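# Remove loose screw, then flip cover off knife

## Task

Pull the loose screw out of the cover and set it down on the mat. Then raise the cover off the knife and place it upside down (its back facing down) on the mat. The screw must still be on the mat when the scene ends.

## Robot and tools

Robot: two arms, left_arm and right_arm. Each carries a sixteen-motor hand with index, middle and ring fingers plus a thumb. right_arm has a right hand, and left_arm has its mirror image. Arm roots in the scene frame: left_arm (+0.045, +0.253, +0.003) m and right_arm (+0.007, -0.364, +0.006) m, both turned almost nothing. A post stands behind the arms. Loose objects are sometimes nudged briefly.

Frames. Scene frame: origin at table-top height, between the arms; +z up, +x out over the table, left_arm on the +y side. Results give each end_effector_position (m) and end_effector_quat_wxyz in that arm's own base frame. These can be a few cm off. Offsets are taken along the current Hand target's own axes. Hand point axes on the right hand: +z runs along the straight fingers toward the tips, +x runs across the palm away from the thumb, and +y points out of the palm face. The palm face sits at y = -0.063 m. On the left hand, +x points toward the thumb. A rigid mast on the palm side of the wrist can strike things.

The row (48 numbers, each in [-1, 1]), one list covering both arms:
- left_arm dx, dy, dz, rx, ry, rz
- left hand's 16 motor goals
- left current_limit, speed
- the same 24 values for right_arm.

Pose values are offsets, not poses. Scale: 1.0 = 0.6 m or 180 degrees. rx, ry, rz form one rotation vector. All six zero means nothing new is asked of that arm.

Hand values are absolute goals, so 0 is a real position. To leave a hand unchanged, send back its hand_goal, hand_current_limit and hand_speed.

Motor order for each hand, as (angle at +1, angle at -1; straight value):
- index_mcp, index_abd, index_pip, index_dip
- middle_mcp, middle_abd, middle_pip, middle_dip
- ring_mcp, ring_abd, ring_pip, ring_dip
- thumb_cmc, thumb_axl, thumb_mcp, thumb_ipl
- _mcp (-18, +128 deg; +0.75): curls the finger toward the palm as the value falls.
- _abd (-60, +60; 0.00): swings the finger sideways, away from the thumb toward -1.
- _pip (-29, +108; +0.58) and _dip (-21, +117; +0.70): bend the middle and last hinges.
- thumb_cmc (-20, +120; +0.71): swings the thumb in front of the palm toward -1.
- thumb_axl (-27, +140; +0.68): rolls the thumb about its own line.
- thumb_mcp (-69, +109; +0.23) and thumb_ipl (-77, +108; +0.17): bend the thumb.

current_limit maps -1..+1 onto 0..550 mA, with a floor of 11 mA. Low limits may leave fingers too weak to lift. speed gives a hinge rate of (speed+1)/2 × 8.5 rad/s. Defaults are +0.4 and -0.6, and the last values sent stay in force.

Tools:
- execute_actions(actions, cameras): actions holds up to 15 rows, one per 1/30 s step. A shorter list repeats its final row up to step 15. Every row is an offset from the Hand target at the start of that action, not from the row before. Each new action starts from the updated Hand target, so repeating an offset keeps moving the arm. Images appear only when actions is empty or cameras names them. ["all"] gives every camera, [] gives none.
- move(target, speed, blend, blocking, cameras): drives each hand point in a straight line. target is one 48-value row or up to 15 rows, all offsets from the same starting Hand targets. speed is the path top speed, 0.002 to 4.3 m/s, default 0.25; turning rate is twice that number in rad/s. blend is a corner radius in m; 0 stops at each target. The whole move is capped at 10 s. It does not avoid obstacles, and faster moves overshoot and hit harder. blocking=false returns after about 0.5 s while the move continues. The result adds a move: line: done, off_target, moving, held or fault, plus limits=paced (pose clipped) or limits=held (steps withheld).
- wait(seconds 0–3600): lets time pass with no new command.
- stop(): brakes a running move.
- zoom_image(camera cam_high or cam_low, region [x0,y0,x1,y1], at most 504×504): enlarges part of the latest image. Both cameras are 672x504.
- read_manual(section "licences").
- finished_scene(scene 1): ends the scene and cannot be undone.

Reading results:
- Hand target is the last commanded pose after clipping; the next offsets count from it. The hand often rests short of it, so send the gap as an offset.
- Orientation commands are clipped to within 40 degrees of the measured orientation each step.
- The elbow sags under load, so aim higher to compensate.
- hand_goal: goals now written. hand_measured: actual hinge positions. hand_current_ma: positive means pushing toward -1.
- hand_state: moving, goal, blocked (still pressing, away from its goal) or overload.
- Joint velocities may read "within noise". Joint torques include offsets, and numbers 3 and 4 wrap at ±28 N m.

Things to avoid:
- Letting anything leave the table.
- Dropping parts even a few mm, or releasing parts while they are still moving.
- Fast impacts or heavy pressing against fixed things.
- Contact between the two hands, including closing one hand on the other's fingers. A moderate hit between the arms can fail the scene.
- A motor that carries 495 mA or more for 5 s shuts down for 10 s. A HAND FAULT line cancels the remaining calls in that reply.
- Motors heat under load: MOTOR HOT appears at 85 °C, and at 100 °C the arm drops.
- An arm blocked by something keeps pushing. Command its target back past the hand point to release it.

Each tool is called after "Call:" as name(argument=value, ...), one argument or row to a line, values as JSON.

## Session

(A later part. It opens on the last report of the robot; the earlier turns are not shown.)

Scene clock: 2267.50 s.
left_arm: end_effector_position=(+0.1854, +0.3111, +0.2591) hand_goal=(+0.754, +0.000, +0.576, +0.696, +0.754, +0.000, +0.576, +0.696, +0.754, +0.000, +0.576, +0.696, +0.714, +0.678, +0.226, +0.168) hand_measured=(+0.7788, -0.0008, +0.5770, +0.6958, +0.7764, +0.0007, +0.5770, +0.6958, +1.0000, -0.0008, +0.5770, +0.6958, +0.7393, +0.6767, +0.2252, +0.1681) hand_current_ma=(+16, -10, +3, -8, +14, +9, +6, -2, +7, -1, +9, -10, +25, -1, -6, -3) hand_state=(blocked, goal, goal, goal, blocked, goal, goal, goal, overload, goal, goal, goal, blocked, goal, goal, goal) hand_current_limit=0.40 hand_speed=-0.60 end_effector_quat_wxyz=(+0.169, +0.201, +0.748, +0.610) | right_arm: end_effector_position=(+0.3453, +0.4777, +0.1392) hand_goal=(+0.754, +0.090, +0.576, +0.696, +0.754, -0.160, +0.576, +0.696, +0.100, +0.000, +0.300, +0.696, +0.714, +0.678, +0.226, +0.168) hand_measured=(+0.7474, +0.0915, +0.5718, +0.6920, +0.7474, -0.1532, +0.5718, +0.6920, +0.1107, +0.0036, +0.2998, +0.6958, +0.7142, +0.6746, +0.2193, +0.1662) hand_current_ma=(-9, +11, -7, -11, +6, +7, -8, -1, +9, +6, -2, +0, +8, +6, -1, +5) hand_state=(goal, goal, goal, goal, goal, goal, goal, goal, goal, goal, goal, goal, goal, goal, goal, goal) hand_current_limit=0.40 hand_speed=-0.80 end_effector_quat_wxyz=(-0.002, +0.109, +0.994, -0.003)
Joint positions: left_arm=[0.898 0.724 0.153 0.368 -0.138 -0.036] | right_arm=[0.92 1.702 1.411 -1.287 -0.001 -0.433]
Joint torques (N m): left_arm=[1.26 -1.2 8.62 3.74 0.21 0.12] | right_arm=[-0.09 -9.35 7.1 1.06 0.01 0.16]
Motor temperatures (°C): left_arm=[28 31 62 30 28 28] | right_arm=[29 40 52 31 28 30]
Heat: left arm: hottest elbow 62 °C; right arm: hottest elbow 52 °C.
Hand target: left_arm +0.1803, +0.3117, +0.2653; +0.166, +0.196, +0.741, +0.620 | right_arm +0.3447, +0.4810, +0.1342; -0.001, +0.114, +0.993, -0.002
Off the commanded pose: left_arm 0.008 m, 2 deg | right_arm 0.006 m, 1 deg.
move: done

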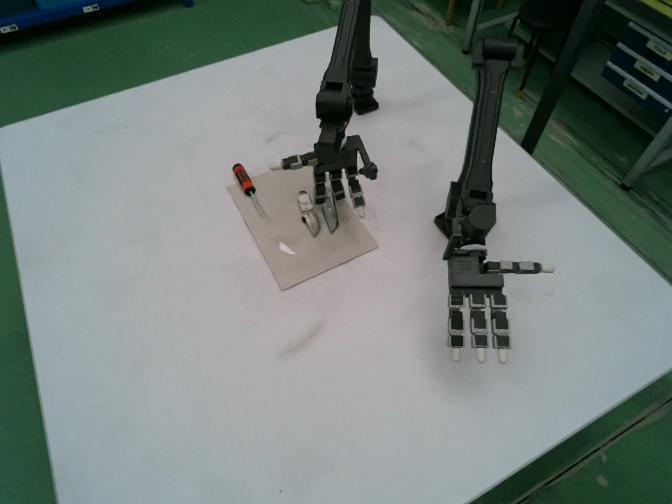

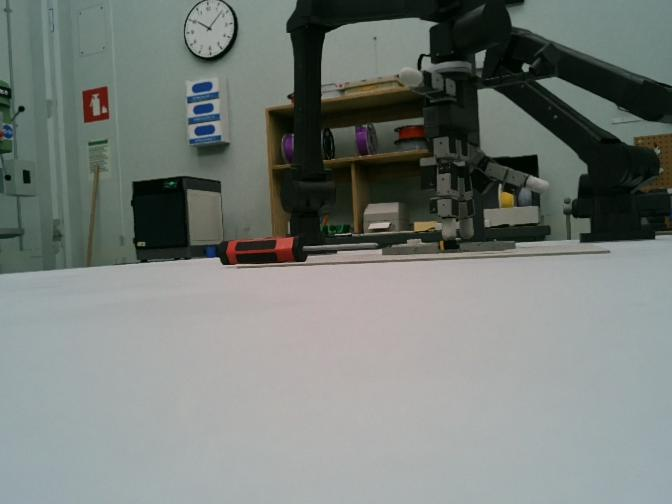

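Call:
move(
  target=[0,0,0,0,0,0,0.754,0,0.576,0.696,0.754,0,0.576,0.696,0.754,0,0.576,0.696,0.714,0.678,0.226,0.168,0.4,-0.6,0.002,0,0.0245,0,0,0,0.754,0.10,0.576,0.696,0.754,-0.16,0.576,0.696,0.1,0,0.3,0.696,0.714,0.678,0.226,0.168,0.4,-0.8],
  cameras=["all"],
  speed=0.04,
)

Call:
zoom_image(
  camera="cam_high",
  region=[300, 185, 340, 225],
)

Call:
zoom_image(
  camera="cam_low",
  region=[400, 190, 500, 260],
)

Scene clock: 2276.13 s.
left_arm: end_effector_position=(+0.1854, +0.3111, +0.2591) hand_goal=(+0.754, +0.000, +0.576, +0.696, +0.754, +0.000, +0.576, +0.696, +0.754, +0.000, +0.576, +0.696, +0.714, +0.678, +0.226, +0.168) hand_measured=(+0.7788, -0.0008, +0.5770, +0.6958, +0.7764, +0.0007, +0.5770, +0.6958, +0.9995, -0.0008, +0.5770, +0.6958, +0.7393, +0.6777, +0.2252, +0.1681) hand_current_ma=(+17, -5, +7, -3, +15, +8, +11, -8, +9, +0, +8, -7, +29, -5, -4, -7) hand_state=(blocked, goal, goal, goal, blocked, goal, goal, goal, overload, goal, goal, goal, blocked, goal, goal, goal) hand_current_limit=0.40 hand_speed=-0.60 end_effector_quat_wxyz=(+0.169, +0.201, +0.748, +0.610) | right_arm: end_effector_position=(+0.3447, +0.4776, +0.1264) hand_goal=(+0.754, +0.100, +0.576, +0.696, +0.754, -0.160, +0.576, +0.696, +0.100, +0.000, +0.300, +0.696, +0.714, +0.678, +0.226, +0.168) hand_measured=(+0.7486, +0.0944, +0.5718, +0.6932, +0.7474, -0.1546, +0.5718, +0.6920, +0.1119, +0.0051, +0.2998, +0.6958, +0.7142, +0.6746, +0.2193, +0.1653) hand_current_ma=(-11, +12, -2, -8, +6, +6, -9, +8, +14, +4, +2, -2, +8, +9, -1, +7) hand_state=(goal, goal, goal, goal, goal, goal, goal, goal, goal, goal, goal, goal, goal, goal, goal, goal) hand_current_limit=0.40 hand_speed=-0.80 end_effector_quat_wxyz=(-0.001, +0.110, +0.994, -0.002)
Joint positions: left_arm=[0.898 0.724 0.153 0.368 -0.138 -0.036] | right_arm=[0.921 1.709 1.384 -1.25 -0.001 -0.43]
Joint torques (N m): left_arm=[1.32 -1.08 8.95 3.84 0.2 0.13] | right_arm=[0.09 -9.11 7.04 1.02 0.02 0.19]
Motor temperatures (°C): left_arm=[28 31 62 30 28 28] | right_arm=[29 39 50 31 28 30]
Heat: left arm: hottest elbow 62 °C; right arm: hottest elbow 50 °C.
Hand target: left_arm +0.1803, +0.3117, +0.2653; +0.166, +0.196, +0.741, +0.620 | right_arm +0.3435, +0.4811, +0.1195; -0.001, +0.114, +0.993, -0.002
Off the commanded pose: left_arm 0.008 m, 2 deg | right_arm 0.008 m, 1 deg.
move: done

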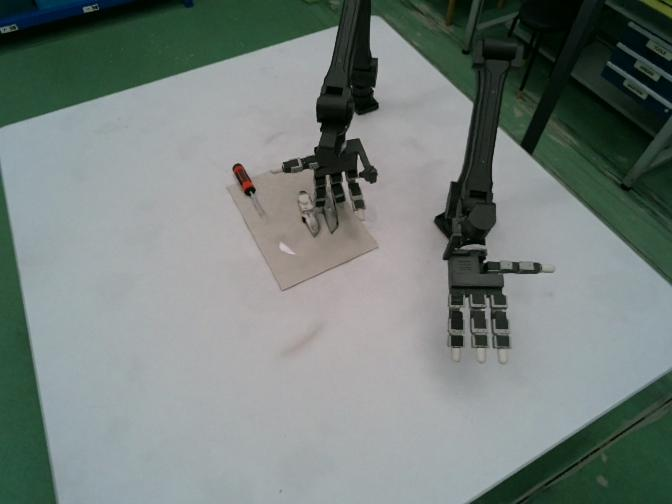

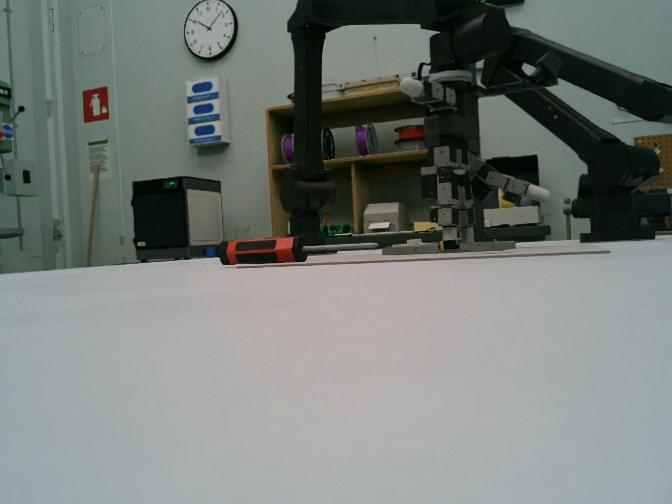

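Scaled by 12.600 from the camera's image (finer frame: 960x720).

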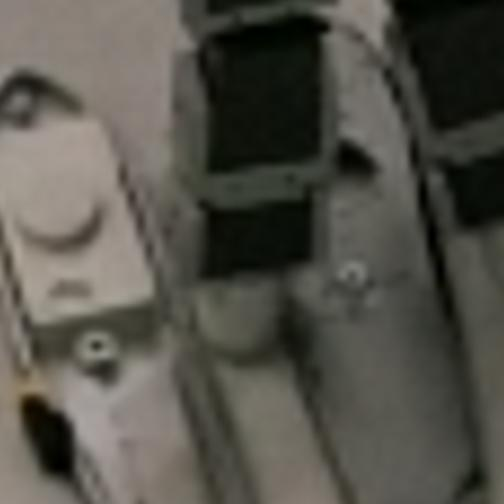

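Scaled by 5.040 from the camera's image (finer frame: 960x720).

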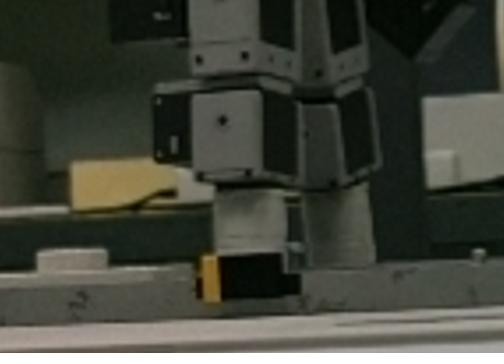

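Call:
move(
  target=[0,0,0,0,0,0,0.754,0,0.576,0.696,0.754,0,0.576,0.696,0.754,0,0.576,0.696,0.714,0.678,0.226,0.168,0.4,-0.6,0,-0.025,0,0,0,0,0.754,0.10,0.576,0.696,0.754,-0.16,0.576,0.696,0.1,0,0.3,0.696,0.714,0.678,0.226,0.168,0.4,-0.8],
  cameras=[],
  speed=0.04,
)

Call:
move(
  target=[0,0,0,0,0,0,0.754,0,0.576,0.696,0.754,0,0.576,0.696,0.754,0,0.576,0.696,0.714,0.678,0.226,0.168,0.4,-0.6,0,0,0,0,0,0,0.754,0.0,0.576,0.696,0.754,-0.02,0.576,0.696,0.1,0,0.3,0.696,0.714,0.678,0.226,0.168,0.4,-0.92],
  cameras=["all"],
  speed=0.04,
)

Call:
zoom_image(
  camera="cam_high",
  region=[300, 185, 340, 225],
)

Call:
zoom_image(
  camera="cam_low",
  region=[400, 190, 500, 260],
)

Scene clock: 2290.67 s.
left_arm: end_effector_position=(+0.1854, +0.3111, +0.2591) hand_goal=(+0.754, +0.000, +0.576, +0.696, +0.754, +0.000, +0.576, +0.696, +0.754, +0.000, +0.576, +0.696, +0.714, +0.678, +0.226, +0.168) hand_measured=(+0.7788, -0.0008, +0.5770, +0.6958, +0.7764, +0.0007, +0.5770, +0.6958, +1.0000, -0.0008, +0.5770, +0.6958, +0.7393, +0.6777, +0.2252, +0.1681) hand_current_ma=(+14, -9, -1, -8, +22, +4, +14, +0, +10, -3, +5, -9, +27, -1, -10, -11) hand_state=(blocked, goal, goal, goal, blocked, goal, goal, goal, overload, goal, goal, goal, blocked, goal, goal, goal) hand_current_limit=0.40 hand_speed=-0.60 end_effector_quat_wxyz=(+0.169, +0.201, +0.748, +0.610) | right_arm: end_effector_position=(+0.3414, +0.4727, +0.1236) hand_goal=(+0.754, +0.100, +0.576, +0.696, +0.754, -0.160, +0.576, +0.696, +0.100, +0.000, +0.300, +0.696, +0.714, +0.678, +0.226, +0.168) hand_measured=(+0.7366, +0.1120, +0.5654, +0.6920, +0.7486, -0.1546, +0.5731, +0.6920, +0.1107, +0.0021, +0.2998, +0.6971, +0.7142, +0.6746, +0.2193, +0.1662) hand_current_ma=(-9, +10, +0, -4, +4, +0, -12, +5, +10, +2, -6, +0, +7, +5, -10, +3) hand_state=(goal, goal, goal, goal, goal, goal, goal, goal, goal, goal, goal, goal, goal, goal, goal, goal) hand_current_limit=0.40 hand_speed=-0.80 end_effector_quat_wxyz=(+0.001, +0.110, +0.994, +0.000)
Joint positions: left_arm=[0.898 0.724 0.153 0.368 -0.138 -0.036] | right_arm=[0.921 1.694 1.355 -1.23 0.001 -0.43]
Joint torques (N m): left_arm=[1.08 -1.32 8.84 3.7 0.22 0.12] | right_arm=[-1.03 -10.29 6.01 0.77 -0.06 0.06]
Motor temperatures (°C): left_arm=[28 31 62 30 28 28] | right_arm=[29 39 49 31 28 30]
Heat: left arm: hottest elbow 62 °C; right arm: hottest elbow 49 °C.
Hand target: left_arm +0.1803, +0.3117, +0.2653; +0.166, +0.196, +0.741, +0.620 | right_arm +0.3400, +0.4665, +0.1196; -0.001, +0.114, +0.993, -0.002
Off the commanded pose: left_arm 0.008 m, 2 deg | right_arm 0.008 m, 1 deg.
move: done

Scene clock: 2291.23 s.
left_arm: end_effector_position=(+0.1854, +0.3111, +0.2591) hand_goal=(+0.754, +0.000, +0.576, +0.696, +0.754, +0.000, +0.576, +0.696, +0.754, +0.000, +0.576, +0.696, +0.714, +0.678, +0.226, +0.168) hand_measured=(+0.7788, -0.0008, +0.5770, +0.6958, +0.7764, +0.0007, +0.5770, +0.6971, +0.9995, -0.0008, +0.5770, +0.6958, +0.7393, +0.6777, +0.2252, +0.1681) hand_current_ma=(+20, -12, +0, -4, +16, +11, +10, -6, +7, +1, +10, -10, +24, +2, -8, +1) hand_state=(blocked, goal, goal, goal, blocked, goal, goal, goal, overload, goal, goal, goal, blocked, goal, goal, goal) hand_current_limit=0.40 hand_speed=-0.60 end_effector_quat_wxyz=(+0.169, +0.201, +0.748, +0.610) | right_arm: end_effector_position=(+0.3419, +0.4729, +0.1239) hand_goal=(+0.754, +0.000, +0.576, +0.696, +0.754, -0.020, +0.576, +0.696, +0.100, +0.000, +0.300, +0.696, +0.714, +0.678, +0.226, +0.168) hand_measured=(+0.7378, +0.1003, +0.5654, +0.6920, +0.7486, -0.0960, +0.5731, +0.6920, +0.1095, +0.0021, +0.2998, +0.6971, +0.7154, +0.6746, +0.2193, +0.1672) hand_current_ma=(-11, +71, -4, -10, +8, -30, -11, +6, +7, +9, -5, -3, +12, +5, -7, +7) hand_state=(goal, blocked, goal, goal, goal, blocked, goal, goal, goal, goal, goal, goal, goal, goal, goal, goal) hand_current_limit=0.40 hand_speed=-0.92 end_effector_quat_wxyz=(+0.002, +0.110, +0.994, +0.001)
Joint positions: left_arm=[0.898 0.724 0.153 0.368 -0.138 -0.036] | right_arm=[0.921 1.693 1.355 -1.229 0.003 -0.43]
Joint torques (N m): left_arm=[1.85 -1.14 8.99 3.63 0.2 0.12] | right_arm=[-1.08 -10.23 5.97 0.68 -0.12 0.06]
Motor temperatures (°C): left_arm=[28 31 62 30 28 28] | right_arm=[29 39 49 31 28 30]
Heat: left arm: hottest elbow 62 °C; right arm: hottest elbow 49 °C.
Hand target: left_arm +0.1803, +0.3117, +0.2653; +0.166, +0.196, +0.741, +0.620 | right_arm +0.3401, +0.4666, +0.1197; -0.001, +0.114, +0.993, -0.002
Off the commanded pose: left_arm 0.008 m, 2 deg | right_arm 0.008 m, 1 deg.
move: done

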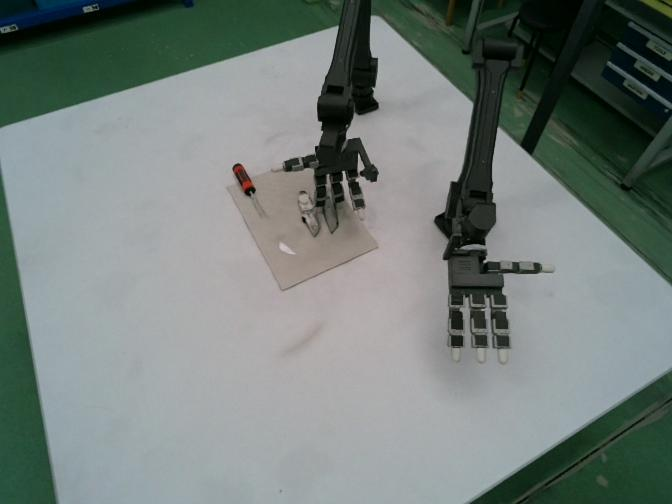

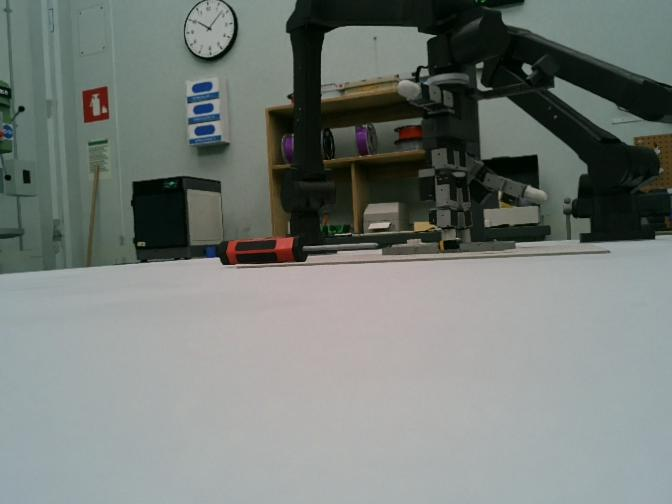

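Scaled by 12.600 from the camera's image (finer frame: 960x720).

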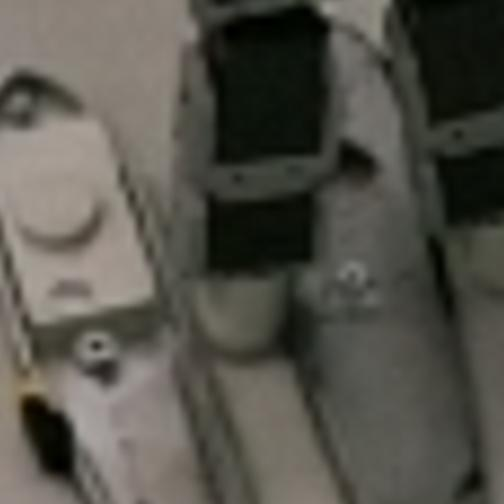

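Scaled by 5.040 from the camera's image (finer frame: 960x720).

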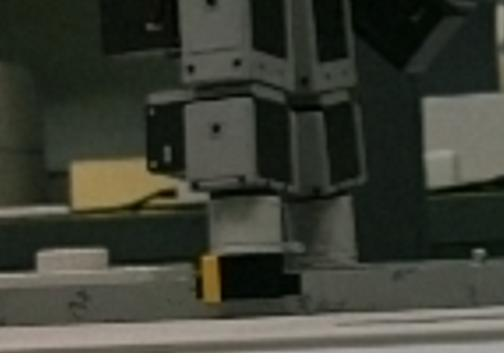

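Call:
move(
  target=[0,0,0,0,0,0,0.754,0,0.576,0.696,0.754,0,0.576,0.696,0.754,0,0.576,0.696,0.714,0.678,0.226,0.168,0.4,-0.6,0,0,0,0,0,0,0.754,-0.26,0.576,0.696,0.754,0.28,0.576,0.696,0.1,0,0.3,0.696,0.714,0.678,0.226,0.168,0.4,-0.92],
  cameras=[],
  speed=0.04,
)

Call:
move(
  target=[0,0,0,0,0,0,0.754,0,0.576,0.696,0.754,0,0.576,0.696,0.754,0,0.576,0.696,0.714,0.678,0.226,0.168,0.4,-0.6,0,0,-0.0689,-0.0192,-0.01134,0,0.754,-0.26,0.576,0.696,0.754,0.28,0.576,0.696,0.1,0,0.3,0.696,0.714,0.678,0.226,0.168,0.4,-0.92],
  cameras=["all"],
  speed=0.03,
)

Call:
zoom_image(
  camera="cam_high",
  region=[300, 185, 340, 225],
)

Call:
zoom_image(
  camera="cam_low",
  region=[400, 190, 530, 260],
)

Scene clock: 2305.17 s.
left_arm: end_effector_position=(+0.1854, +0.3111, +0.2591) hand_goal=(+0.754, +0.000, +0.576, +0.696, +0.754, +0.000, +0.576, +0.696, +0.754, +0.000, +0.576, +0.696, +0.714, +0.678, +0.226, +0.168) hand_measured=(+0.7788, -0.0008, +0.5770, +0.6958, +0.7764, +0.0007, +0.5770, +0.6958, +1.0000, -0.0008, +0.5770, +0.6958, +0.7393, +0.6777, +0.2252, +0.1681) hand_current_ma=(+11, -4, +5, -8, +19, +10, +7, -4, +9, -1, +4, -11, +25, -4, -6, -6) hand_state=(blocked, goal, goal, goal, blocked, goal, goal, goal, overload, goal, goal, goal, blocked, goal, goal, goal) hand_current_limit=0.40 hand_speed=-0.60 end_effector_quat_wxyz=(+0.169, +0.201, +0.748, +0.610) | right_arm: end_effector_position=(+0.3419, +0.4729, +0.1241) hand_goal=(+0.754, -0.260, +0.576, +0.696, +0.754, +0.280, +0.576, +0.696, +0.100, +0.000, +0.300, +0.696, +0.714, +0.678, +0.226, +0.168) hand_measured=(+0.7390, +0.0813, +0.5667, +0.6920, +0.7474, -0.0638, +0.5731, +0.6932, +0.1107, +0.0036, +0.2998, +0.6958, +0.7142, +0.6756, +0.2193, +0.1662) hand_current_ma=(-10, +339, -2, -8, +10, -236, -12, +3, +10, +3, -2, +2, +10, +4, -5, +7) hand_state=(goal, moving, goal, goal, goal, moving, goal, goal, goal, goal, goal, goal, goal, goal, goal, goal) hand_current_limit=0.40 hand_speed=-0.92 end_effector_quat_wxyz=(+0.002, +0.110, +0.994, +0.001)
Joint positions: left_arm=[0.898 0.724 0.153 0.368 -0.138 -0.036] | right_arm=[0.921 1.693 1.355 -1.229 0.003 -0.43]
Joint torques (N m): left_arm=[1.03 -1.44 8.8 3.64 0.13 0.15] | right_arm=[-1.03 -10.23 5.97 0.65 -0.13 0.06]
Motor temperatures (°C): left_arm=[28 31 61 30 28 28] | right_arm=[29 39 47 31 28 30]
Heat: left arm: hottest elbow 61 °C; right arm: hottest elbow 47 °C.
Hand target: left_arm +0.1803, +0.3117, +0.2653; +0.166, +0.196, +0.741, +0.620 | right_arm +0.3401, +0.4666, +0.1197; -0.001, +0.114, +0.993, -0.002
Off the commanded pose: left_arm 0.008 m, 2 deg | right_arm 0.008 m, 1 deg.
move: done

Scene clock: 2306.93 s.
left_arm: end_effector_position=(+0.1854, +0.3111, +0.2591) hand_goal=(+0.754, +0.000, +0.576, +0.696, +0.754, +0.000, +0.576, +0.696, +0.754, +0.000, +0.576, +0.696, +0.714, +0.678, +0.226, +0.168) hand_measured=(+0.7776, -0.0008, +0.5770, +0.6958, +0.7764, +0.0007, +0.5770, +0.6958, +0.9995, -0.0008, +0.5770, +0.6958, +0.7381, +0.6767, +0.2252, +0.1681) hand_current_ma=(+15, -8, +1, +1, +16, +1, +6, -4, +10, -5, +11, -9, +27, +1, -10, -11) hand_state=(blocked, goal, goal, goal, blocked, goal, goal, goal, overload, goal, goal, goal, blocked, goal, goal, goal) hand_current_limit=0.40 hand_speed=-0.60 end_effector_quat_wxyz=(+0.169, +0.201, +0.748, +0.610) | right_arm: end_effector_position=(+0.3391, +0.4684, +0.1462) hand_goal=(+0.754, -0.260, +0.576, +0.696, +0.754, +0.280, +0.576, +0.696, +0.100, +0.000, +0.300, +0.696, +0.714, +0.678, +0.226, +0.168) hand_measured=(+0.7354, +0.0827, +0.5654, +0.6907, +0.7655, -0.0535, +0.5821, +0.7022, +0.1107, +0.0007, +0.2998, +0.6958, +0.7154, +0.6746, +0.2193, +0.1662) hand_current_ma=(-8, +393, -6, -9, +9, -378, -11, +6, +9, +2, -2, -3, +12, +7, -5, -3) hand_state=(goal, blocked, goal, goal, goal, blocked, goal, goal, goal, goal, goal, goal, goal, goal, goal, goal) hand_current_limit=0.40 hand_speed=-0.92 end_effector_quat_wxyz=(+0.013, +0.110, +0.994, +0.016)
Joint positions: left_arm=[0.898 0.724 0.153 0.368 -0.138 -0.036] | right_arm=[0.921 1.642 1.341 -1.229 0.005 -0.43]
Joint torques (N m): left_arm=[1.9 -1.26 8.88 3.71 0.19 0.1] | right_arm=[-0.79 -11.11 7.66 0.47 0.09 0.09]
Motor temperatures (°C): left_arm=[28 31 61 30 28 28] | right_arm=[29 39 47 31 28 30]
Heat: left arm: hottest elbow 61 °C; right arm: hottest elbow 47 °C.
Hand target: left_arm +0.1803, +0.3117, +0.2653; +0.166, +0.196, +0.741, +0.620 | right_arm +0.3402, +0.4668, +0.1610; +0.020, +0.114, +0.993, +0.026
Off the commanded pose: left_arm 0.008 m, 2 deg | right_arm 0.015 m, 1 deg.
move: off_target (right_arm)

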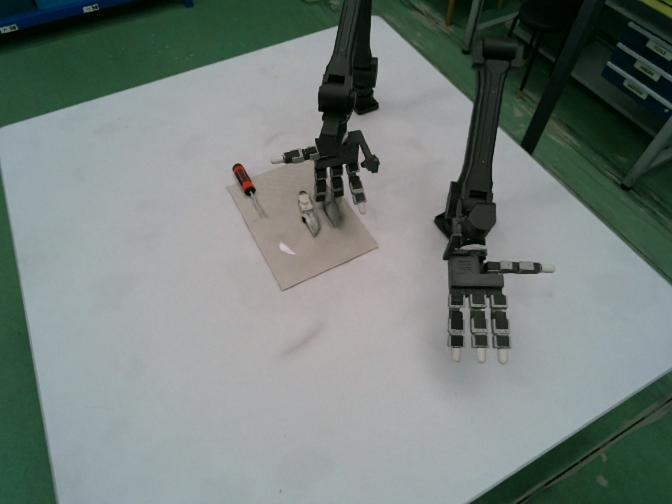

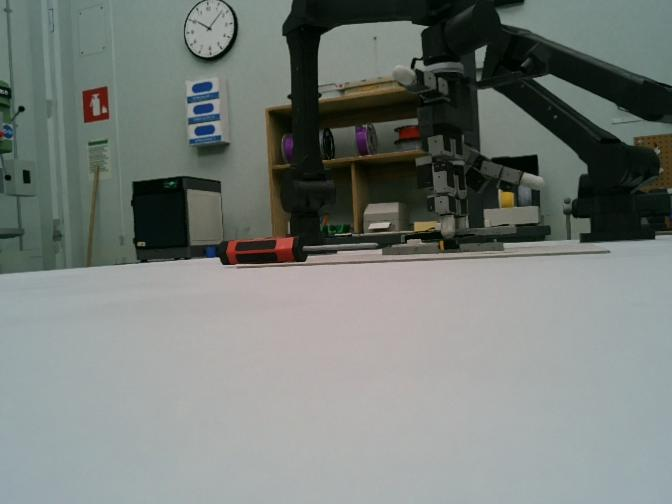

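Scaled by 12.600 from the camera's image (finer frame: 960x720).

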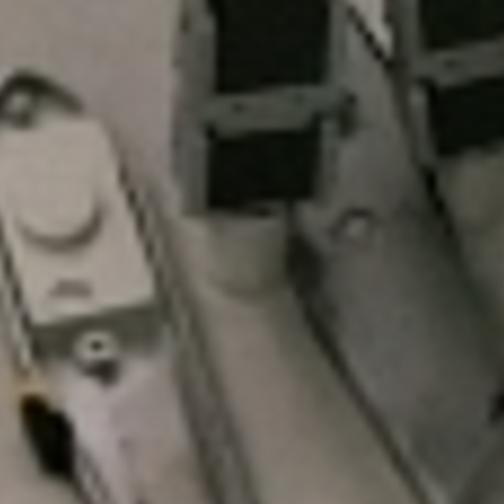

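Scaled by 3.877 from the camera's image (finer frame: 960x720).

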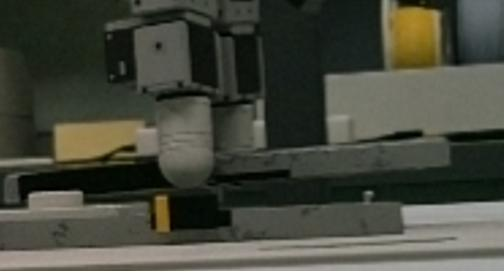

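Call:
move(
  target=[0,0,0,0,0,0,0.754,0,0.576,0.696,0.754,0,0.576,0.696,0.754,0,0.576,0.696,0.714,0.678,0.226,0.168,0.4,-0.6,0,0,-0.06,0,0,0,0.754,-0.26,0.576,0.696,0.754,0.28,0.576,0.696,0.1,0,0.3,0.696,0.714,0.678,0.226,0.168,0.4,-0.92],
  cameras=["all"],
  speed=0.05,
)

Call:
zoom_image(
  camera="cam_high",
  region=[290, 165, 350, 240],
)

Call:
zoom_image(
  camera="cam_low",
  region=[370, 180, 530, 265],
)

Scene clock: 2327.63 s.
left_arm: end_effector_position=(+0.1854, +0.3111, +0.2591) hand_goal=(+0.754, +0.000, +0.576, +0.696, +0.754, +0.000, +0.576, +0.696, +0.754, +0.000, +0.576, +0.696, +0.714, +0.678, +0.226, +0.168) hand_measured=(+0.7788, -0.0008, +0.5770, +0.6958, +0.7764, +0.0007, +0.5770, +0.6958, +0.9995, +0.0007, +0.5770, +0.6958, +0.7393, +0.6767, +0.2252, +0.1681) hand_current_ma=(+14, -14, +3, -9, +12, +12, +9, -3, +7, -7, +7, -7, +28, +2, -12, -6) hand_state=(blocked, goal, goal, goal, blocked, goal, goal, goal, overload, goal, goal, goal, blocked, goal, goal, goal) hand_current_limit=0.40 hand_speed=-0.60 end_effector_quat_wxyz=(+0.169, +0.201, +0.748, +0.610) | right_arm: end_effector_position=(+0.3265, +0.4519, +0.1567) hand_goal=(+0.754, -0.260, +0.576, +0.696, +0.754, +0.280, +0.576, +0.696, +0.100, +0.000, +0.300, +0.696, +0.714, +0.678, +0.226, +0.168) hand_measured=(+0.7366, +0.0827, +0.5654, +0.6907, +0.7655, -0.0550, +0.5821, +0.7009, +0.1107, +0.0007, +0.2998, +0.6958, +0.7142, +0.6746, +0.2193, +0.1662) hand_current_ma=(-11, +396, -5, -9, +9, -377, -7, +5, +11, -1, +1, +1, +9, +6, -1, +1) hand_state=(goal, blocked, goal, goal, goal, blocked, goal, goal, goal, goal, goal, goal, goal, goal, goal, goal) hand_current_limit=0.40 hand_speed=-0.92 end_effector_quat_wxyz=(+0.000, +0.110, +0.994, -0.005)
Joint positions: left_arm=[0.898 0.724 0.153 0.368 -0.138 -0.036] | right_arm=[0.921 1.609 1.341 -1.31 0.005 -0.43]
Joint velocities: left_arm=[-0.005 -0.005 -0.002 -0.002 -0.051 -0.154] | right_arm=[within noise]
Joint torques (N m): left_arm=[1.44 -1.14 8.85 3.55 0.21 0.12] | right_arm=[-0.79 -10.7 11.84 0.08 0.08 0.09]
Motor temperatures (°C): left_arm=[28 31 61 30 28 28] | right_arm=[29 40 47 31 28 30]
Heat: left arm: hottest elbow 61 °C; right arm: hottest elbow 47 °C.
Hand target: left_arm +0.1803, +0.3117, +0.2653; +0.166, +0.196, +0.741, +0.620 | right_arm +0.3385, +0.4651, +0.1970; +0.020, +0.114, +0.993, +0.026
Off the commanded pose: left_arm 0.008 m, 2 deg | right_arm 0.044 m, 4 deg.
move: off_target (right_arm)

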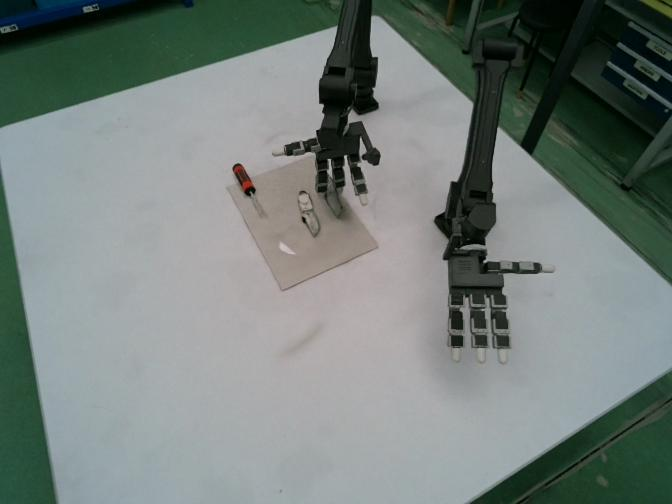

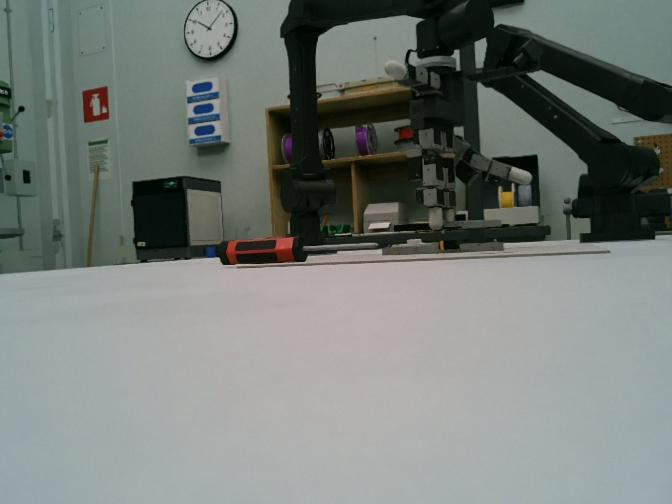

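Scaled by 6.720 from the camera's image (finer frame: 960x720).

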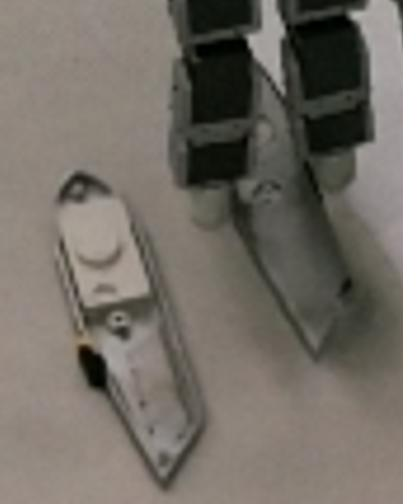

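Scaled by 3.150 from the camera's image (finer frame: 960x720).

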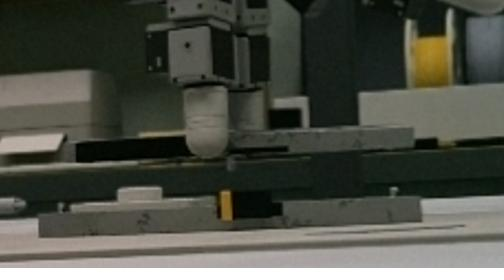

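Call:
move(
  target=[0,0,0,0,0,0,0.754,0,0.576,0.696,0.754,0,0.576,0.696,0.754,0,0.576,0.696,0.714,0.678,0.226,0.168,0.4,-0.6,-0.1065,-0.0214,-0.0068,0,0,-0.0244,0.754,-0.26,0.576,0.696,0.754,0.28,0.576,0.696,0.1,0,0.3,0.696,0.714,0.678,0.226,0.168,0.4,-0.92],
  cameras=["all"],
  speed=0.05,
)

Call:
zoom_image(
  camera="cam_high",
  region=[280, 160, 350, 240],
)

Call:
zoom_image(
  camera="cam_low",
  region=[360, 180, 520, 265],
)

Scene clock: 2350.93 s.
left_arm: end_effector_position=(+0.1854, +0.3111, +0.2591) hand_goal=(+0.754, +0.000, +0.576, +0.696, +0.754, +0.000, +0.576, +0.696, +0.754, +0.000, +0.576, +0.696, +0.714, +0.678, +0.226, +0.168) hand_measured=(+0.7788, -0.0008, +0.5770, +0.6958, +0.7764, +0.0007, +0.5770, +0.6958, +1.0000, +0.0007, +0.5770, +0.6971, +0.7393, +0.6777, +0.2252, +0.1672) hand_current_ma=(+16, -10, +2, -4, +12, +8, +8, -1, +10, +2, +5, -9, +30, +1, -8, -5) hand_state=(blocked, goal, goal, goal, blocked, goal, goal, goal, overload, goal, goal, goal, blocked, goal, goal, goal) hand_current_limit=0.40 hand_speed=-0.60 end_effector_quat_wxyz=(+0.169, +0.201, +0.748, +0.610) | right_arm: end_effector_position=(+0.3852, +0.4264, +0.1810) hand_goal=(+0.754, -0.260, +0.576, +0.696, +0.754, +0.280, +0.576, +0.696, +0.100, +0.000, +0.300, +0.696, +0.714, +0.678, +0.226, +0.168) hand_measured=(+0.7366, +0.0827, +0.5654, +0.6920, +0.7655, -0.0550, +0.5821, +0.7009, +0.1107, +0.0007, +0.2998, +0.6958, +0.7154, +0.6746, +0.2193, +0.1653) hand_current_ma=(-11, +397, -5, -5, +10, -377, -11, +3, +12, +2, +0, +2, +10, +9, -8, +5) hand_state=(goal, blocked, goal, goal, goal, blocked, goal, goal, goal, goal, goal, goal, goal, goal, goal, goal) hand_current_limit=0.40 hand_speed=-0.92 end_effector_quat_wxyz=(+0.010, +0.083, +0.996, +0.010)
Joint positions: left_arm=[0.898 0.724 0.153 0.368 -0.138 -0.036] | right_arm=[0.783 1.627 1.419 -1.335 0.002 -0.621]
Joint torques (N m): left_arm=[1.55 -1.73 8.9 3.63 0.21 0.1] | right_arm=[-1.08 -8.53 11.95 0.18 -0.15 -0.16]
Motor temperatures (°C): left_arm=[28 31 61 30 28 28] | right_arm=[29 40 51 31 28 30]
Heat: left arm: hottest elbow 61 °C; right arm: hottest elbow 51 °C.
Hand target: left_arm +0.1803, +0.3117, +0.2653; +0.166, +0.196, +0.741, +0.620 | right_arm +0.3976, +0.4379, +0.2025; +0.021, +0.076, +0.997, +0.025
Off the commanded pose: left_arm 0.008 m, 2 deg | right_arm 0.027 m, 2 deg.
move: off_target (right_arm)

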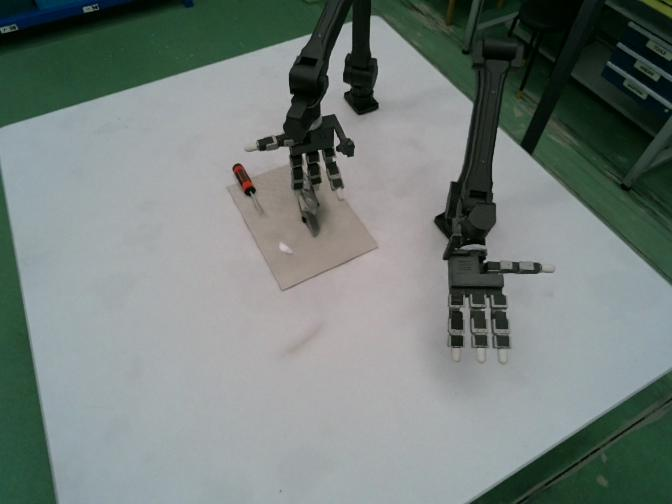

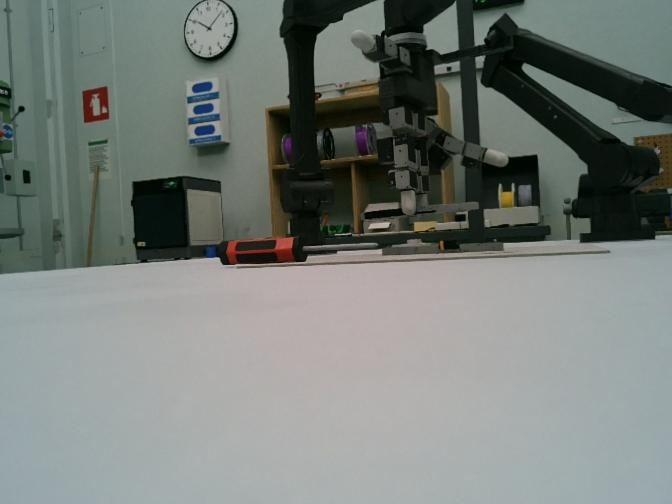

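Scaled by 6.300 from the camera's image (finer frame: 960x720).

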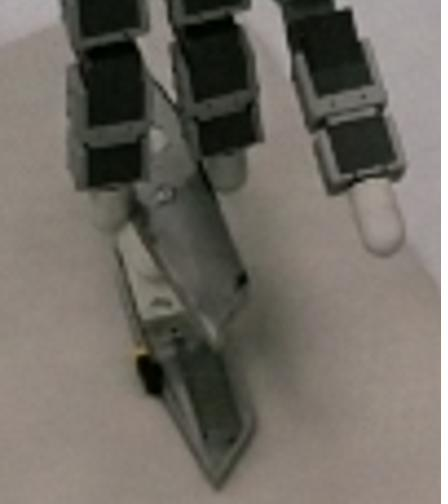

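Scaled by 3.150 from the camera's image (finer frame: 960x720).

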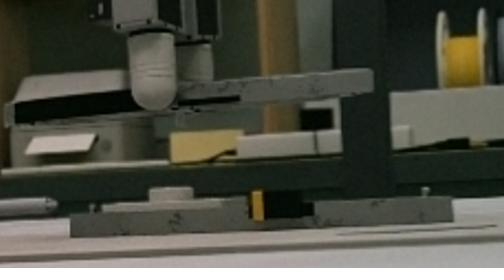

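Call:
move(
  target=[0,0,0,0,0,0,0.754,0,0.576,0.696,0.754,0,0.576,0.696,0.754,0,0.576,0.696,0.714,0.678,0.226,0.168,0.4,-0.6,0.0175,-0.0258,0.065,0.0169,0.0125,0,0.754,-0.26,0.576,0.696,0.754,0.28,0.576,0.696,0.1,0,0.3,0.696,0.714,0.678,0.226,0.168,0.4,-0.92],
  cameras=["all"],
  speed=0.05,
)

Call:
zoom_image(
  camera="cam_high",
  region=[280, 160, 350, 240],
)

Call:
zoom_image(
  camera="cam_low",
  region=[360, 180, 520, 265],
)

Scene clock: 2376.77 s.
left_arm: end_effector_position=(+0.1854, +0.3111, +0.2591) hand_goal=(+0.754, +0.000, +0.576, +0.696, +0.754, +0.000, +0.576, +0.696, +0.754, +0.000, +0.576, +0.696, +0.714, +0.678, +0.226, +0.168) hand_measured=(+0.7788, +0.0007, +0.5770, +0.6958, +0.7764, +0.0007, +0.5770, +0.6958, +0.9995, +0.0007, +0.5770, +0.6958, +0.7393, +0.6777, +0.2252, +0.1672) hand_current_ma=(+11, -12, +7, -2, +13, +8, +5, -8, +11, +3, +5, -7, +29, -1, -8, +0) hand_state=(blocked, goal, goal, goal, blocked, goal, goal, goal, overload, goal, goal, goal, blocked, goal, goal, goal) hand_current_limit=0.40 hand_speed=-0.60 end_effector_quat_wxyz=(+0.169, +0.201, +0.748, +0.610) | right_arm: end_effector_position=(+0.3857, +0.4272, +0.1692) hand_goal=(+0.754, -0.260, +0.576, +0.696, +0.754, +0.280, +0.576, +0.696, +0.100, +0.000, +0.300, +0.696, +0.714, +0.678, +0.226, +0.168) hand_measured=(+0.7366, +0.0842, +0.5654, +0.6920, +0.7655, -0.0521, +0.5821, +0.7009, +0.1107, +0.0007, +0.2998, +0.6971, +0.7154, +0.6756, +0.2193, +0.1662) hand_current_ma=(-9, +391, -2, -12, +9, -378, -11, +5, +12, +4, -2, +1, +5, +8, +0, +2) hand_state=(goal, blocked, goal, goal, goal, blocked, goal, goal, goal, goal, goal, goal, goal, goal, goal, goal) hand_current_limit=0.40 hand_speed=-0.92 end_effector_quat_wxyz=(+0.003, +0.082, +0.997, +0.002)
Joint positions: left_arm=[0.898 0.724 0.153 0.368 -0.138 -0.036] | right_arm=[0.783 1.648 1.419 -1.335 0.001 -0.624]
Joint torques (N m): left_arm=[1.9 -1.26 8.8 3.78 0.18 0.11] | right_arm=[-1.2 -8.64 7.16 0.79 -0.15 -0.18]
Motor temperatures (°C): left_arm=[28 31 61 30 28 28] | right_arm=[29 39 53 31 28 30]
Heat: left arm: hottest elbow 61 °C; right arm: hottest elbow 53 °C.
Hand target: left_arm +0.1803, +0.3117, +0.2653; +0.166, +0.196, +0.741, +0.620 | right_arm +0.3867, +0.4260, +0.1624; +0.000, +0.076, +0.997, +0.000
Off the commanded pose: left_arm 0.008 m, 2 deg | right_arm 0.007 m, 1 deg.
move: done

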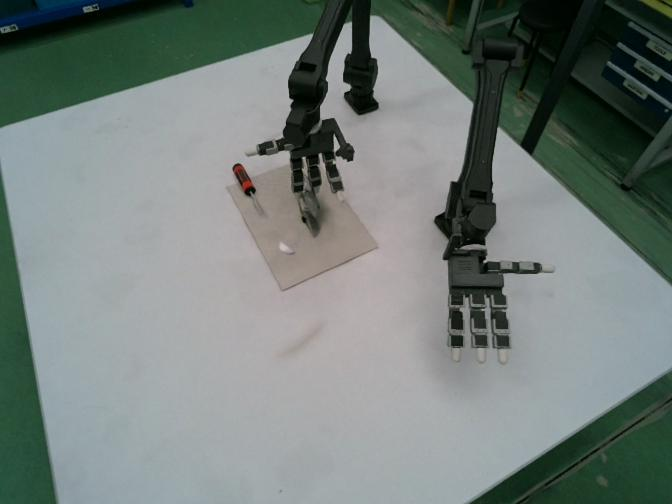

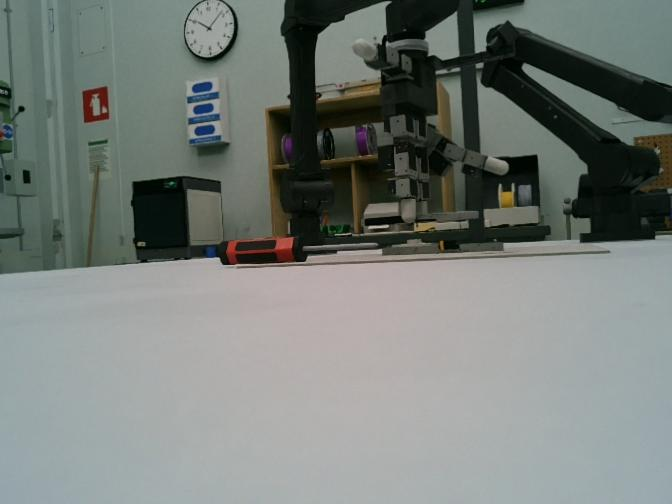

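Scaled by 6.300 from the camera's image (finer frame: 960x720).

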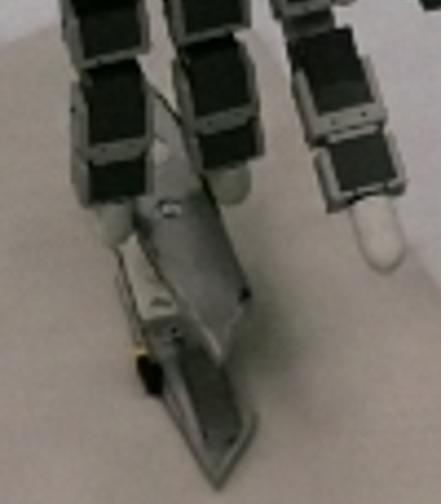

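Scaled by 3.150 from the camera's image (finer frame: 960x720).

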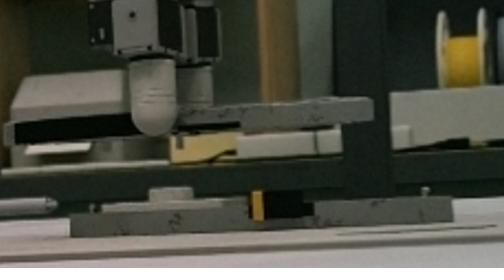

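Call:
execute_actions(
  actions=[],
)

Call:
zoom_image(
  camera="cam_high",
  region=[240, 140, 370, 260],
)

Call:
zoom_image(
  camera="cam_low",
  region=[340, 180, 500, 300],
)

Scene clock: 2410.20 s.
left_arm: end_effector_position=(+0.1854, +0.3111, +0.2591) hand_goal=(+0.754, +0.000, +0.576, +0.696, +0.754, +0.000, +0.576, +0.696, +0.754, +0.000, +0.576, +0.696, +0.714, +0.678, +0.226, +0.168) hand_measured=(+0.7788, -0.0008, +0.5770, +0.6958, +0.7764, +0.0007, +0.5770, +0.6958, +1.0000, -0.0008, +0.5770, +0.6958, +0.7393, +0.6777, +0.2252, +0.1681) hand_current_ma=(+14, -13, +4, -12, +16, +1, +10, +1, +12, -3, +7, -9, +23, -2, -8, -7) hand_state=(blocked, goal, goal, goal, blocked, goal, goal, goal, overload, goal, goal, goal, blocked, goal, goal, goal) hand_current_limit=0.40 hand_speed=-0.60 end_effector_quat_wxyz=(+0.169, +0.201, +0.748, +0.610) | right_arm: end_effector_position=(+0.3857, +0.4272, +0.1692) hand_goal=(+0.754, -0.260, +0.576, +0.696, +0.754, +0.280, +0.576, +0.696, +0.100, +0.000, +0.300, +0.696, +0.714, +0.678, +0.226, +0.168) hand_measured=(+0.7366, +0.0827, +0.5654, +0.6920, +0.7655, -0.0535, +0.5821, +0.7022, +0.1107, +0.0007, +0.2998, +0.6958, +0.7154, +0.6746, +0.2193, +0.1662) hand_current_ma=(-12, +394, -10, -9, +10, -376, -8, +1, +9, +5, +1, -5, +6, +7, -2, +3) hand_state=(goal, blocked, goal, goal, goal, blocked, goal, goal, goal, goal, goal, goal, goal, goal, goal, goal) hand_current_limit=0.40 hand_speed=-0.92 end_effector_quat_wxyz=(+0.003, +0.082, +0.997, +0.002)
Joint positions: left_arm=[0.898 0.724 0.153 0.368 -0.138 -0.036] | right_arm=[0.783 1.648 1.419 -1.335 0.001 -0.624]
Joint velocities: within noise
Joint torques (N m): left_arm=[1.38 -1.55 8.96 3.62 0.18 0.11] | right_arm=[-1.2 -8.64 7.17 0.77 -0.15 -0.18]
Motor temperatures (°C): left_arm=[28 31 61 30 28 28] | right_arm=[29 38 50 31 28 30]
Heat: left arm: hottest elbow 61 °C; right arm: hottest elbow 50 °C.
Hand target: left_arm +0.1803, +0.3117, +0.2653; +0.166, +0.196, +0.741, +0.620 | right_arm +0.3867, +0.4260, +0.1624; +0.000, +0.076, +0.997, +0.000
Off the commanded pose: left_arm 0.008 m, 2 deg | right_arm 0.007 m, 1 deg.

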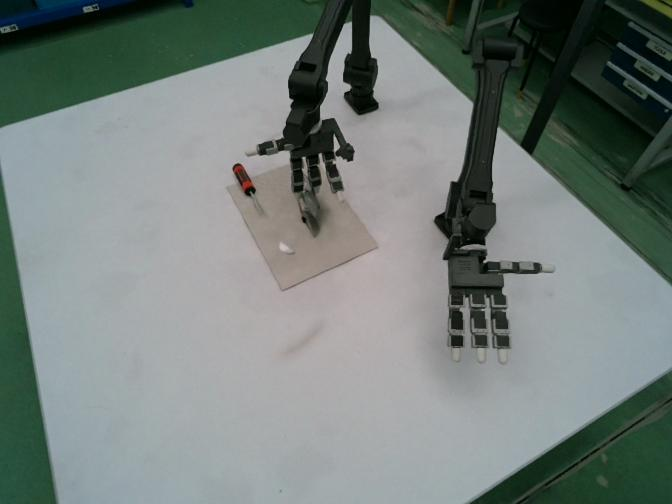

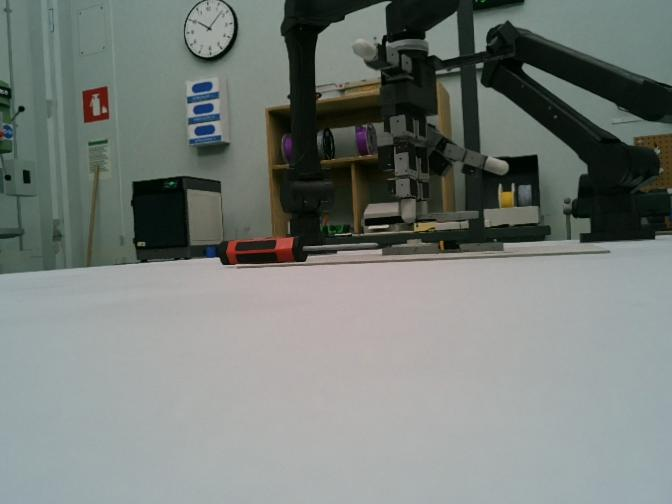

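Scaled by 3.877 from the camera's image (finer frame: 960x720).

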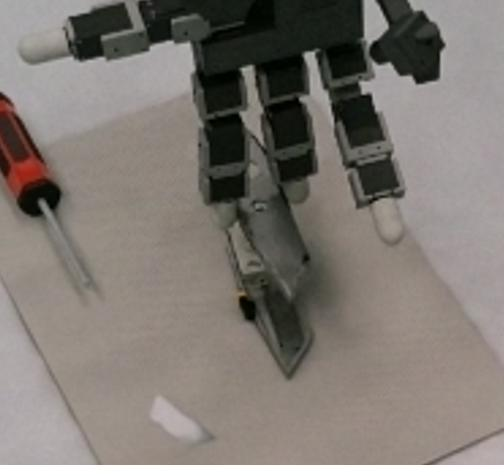

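Scaled by 3.150 from the camera's image (finer frame: 960x720).

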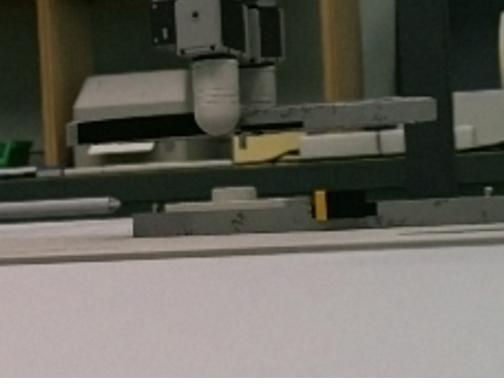

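Call:
move(
  target=[0,0,0,0,0,0,0.754,0,0.576,0.696,0.754,0,0.576,0.696,0.754,0,0.576,0.696,0.714,0.678,0.226,0.168,0.4,-0.6,-0.0068,-0.0007,0.017,0,0,0,0.754,-0.26,0.576,0.696,0.754,0.28,0.576,0.696,0.1,0,0.3,0.696,0.714,0.678,0.226,0.168,0.4,-0.92],
  speed=0.04,
  cameras=["all"],
)

Call:
zoom_image(
  camera="cam_high",
  region=[270, 160, 350, 240],
)

Call:
zoom_image(
  camera="cam_low",
  region=[360, 190, 480, 270],
)

Scene clock: 2420.63 s.
left_arm: end_effector_position=(+0.1854, +0.3111, +0.2591) hand_goal=(+0.754, +0.000, +0.576, +0.696, +0.754, +0.000, +0.576, +0.696, +0.754, +0.000, +0.576, +0.696, +0.714, +0.678, +0.226, +0.168) hand_measured=(+0.7788, -0.0008, +0.5770, +0.6958, +0.7764, +0.0007, +0.5770, +0.6958, +0.9995, -0.0008, +0.5770, +0.6958, +0.7393, +0.6767, +0.2252, +0.1672) hand_current_ma=(+12, -10, +4, -5, +15, +11, +13, -1, +11, -2, +2, -10, +18, +3, -10, -7) hand_state=(blocked, goal, goal, goal, blocked, goal, goal, goal, overload, goal, goal, goal, blocked, goal, goal, goal) hand_current_limit=0.40 hand_speed=-0.60 end_effector_quat_wxyz=(+0.169, +0.201, +0.748, +0.610) | right_arm: end_effector_position=(+0.3869, +0.4249, +0.1557) hand_goal=(+0.754, -0.260, +0.576, +0.696, +0.754, +0.280, +0.576, +0.696, +0.100, +0.000, +0.300, +0.696, +0.714, +0.678, +0.226, +0.168) hand_measured=(+0.7366, +0.0827, +0.5641, +0.6920, +0.7655, -0.0535, +0.5808, +0.7009, +0.1095, +0.0021, +0.2985, +0.6958, +0.7154, +0.6756, +0.2193, +0.1662) hand_current_ma=(-11, +394, -7, -8, +10, -377, -8, +1, +11, +4, +0, +3, +10, +12, -5, +0) hand_state=(goal, blocked, goal, goal, goal, blocked, goal, goal, goal, goal, goal, goal, goal, goal, goal, goal) hand_current_limit=0.40 hand_speed=-0.92 end_effector_quat_wxyz=(-0.002, +0.081, +0.997, -0.003)
Joint positions: left_arm=[0.898 0.724 0.153 0.368 -0.138 -0.036] | right_arm=[0.778 1.662 1.404 -1.319 0.001 -0.63]
Joint torques (N m): left_arm=[2.02 -2.02 8.7 3.7 0.17 0.09] | right_arm=[-1.38 -9 7.32 1.01 -0.14 -0.19]
Motor temperatures (°C): left_arm=[28 31 61 30 28 28] | right_arm=[29 38 49 31 28 30]
Heat: left arm: hottest elbow 61 °C; right arm: hottest elbow 49 °C.
Hand target: left_arm +0.1803, +0.3117, +0.2653; +0.166, +0.196, +0.741, +0.620 | right_arm +0.3908, +0.4249, +0.1522; +0.000, +0.076, +0.997, +0.000
Off the commanded pose: left_arm 0.008 m, 2 deg | right_arm 0.005 m, 1 deg.
move: done

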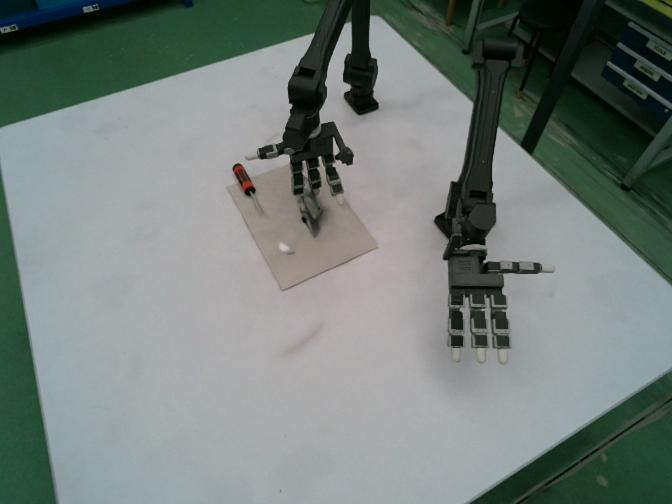

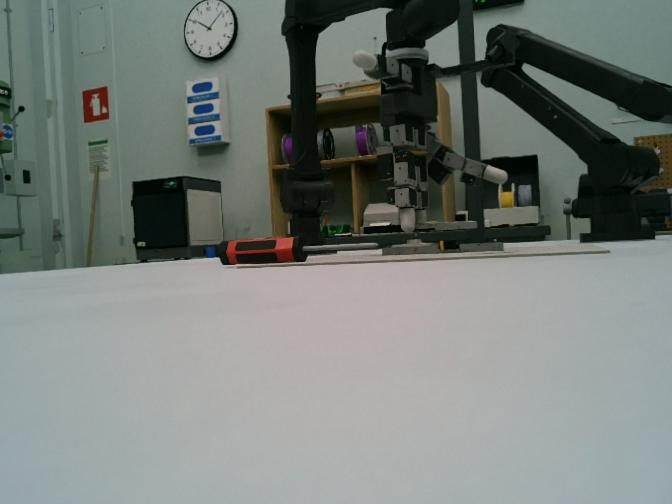

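Scaled by 6.300 from the camera's image (finer frame: 960x720).

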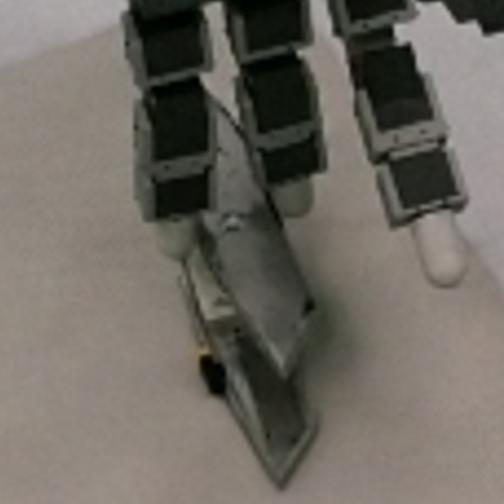

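Scaled by 4.200 from the camera's image (finer frame: 960x720).

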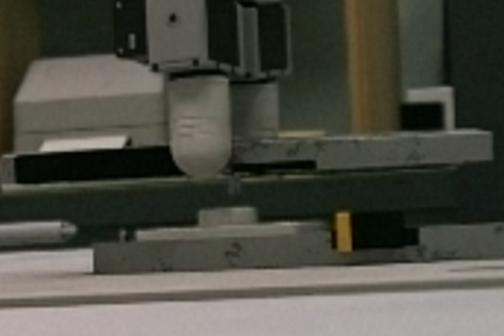

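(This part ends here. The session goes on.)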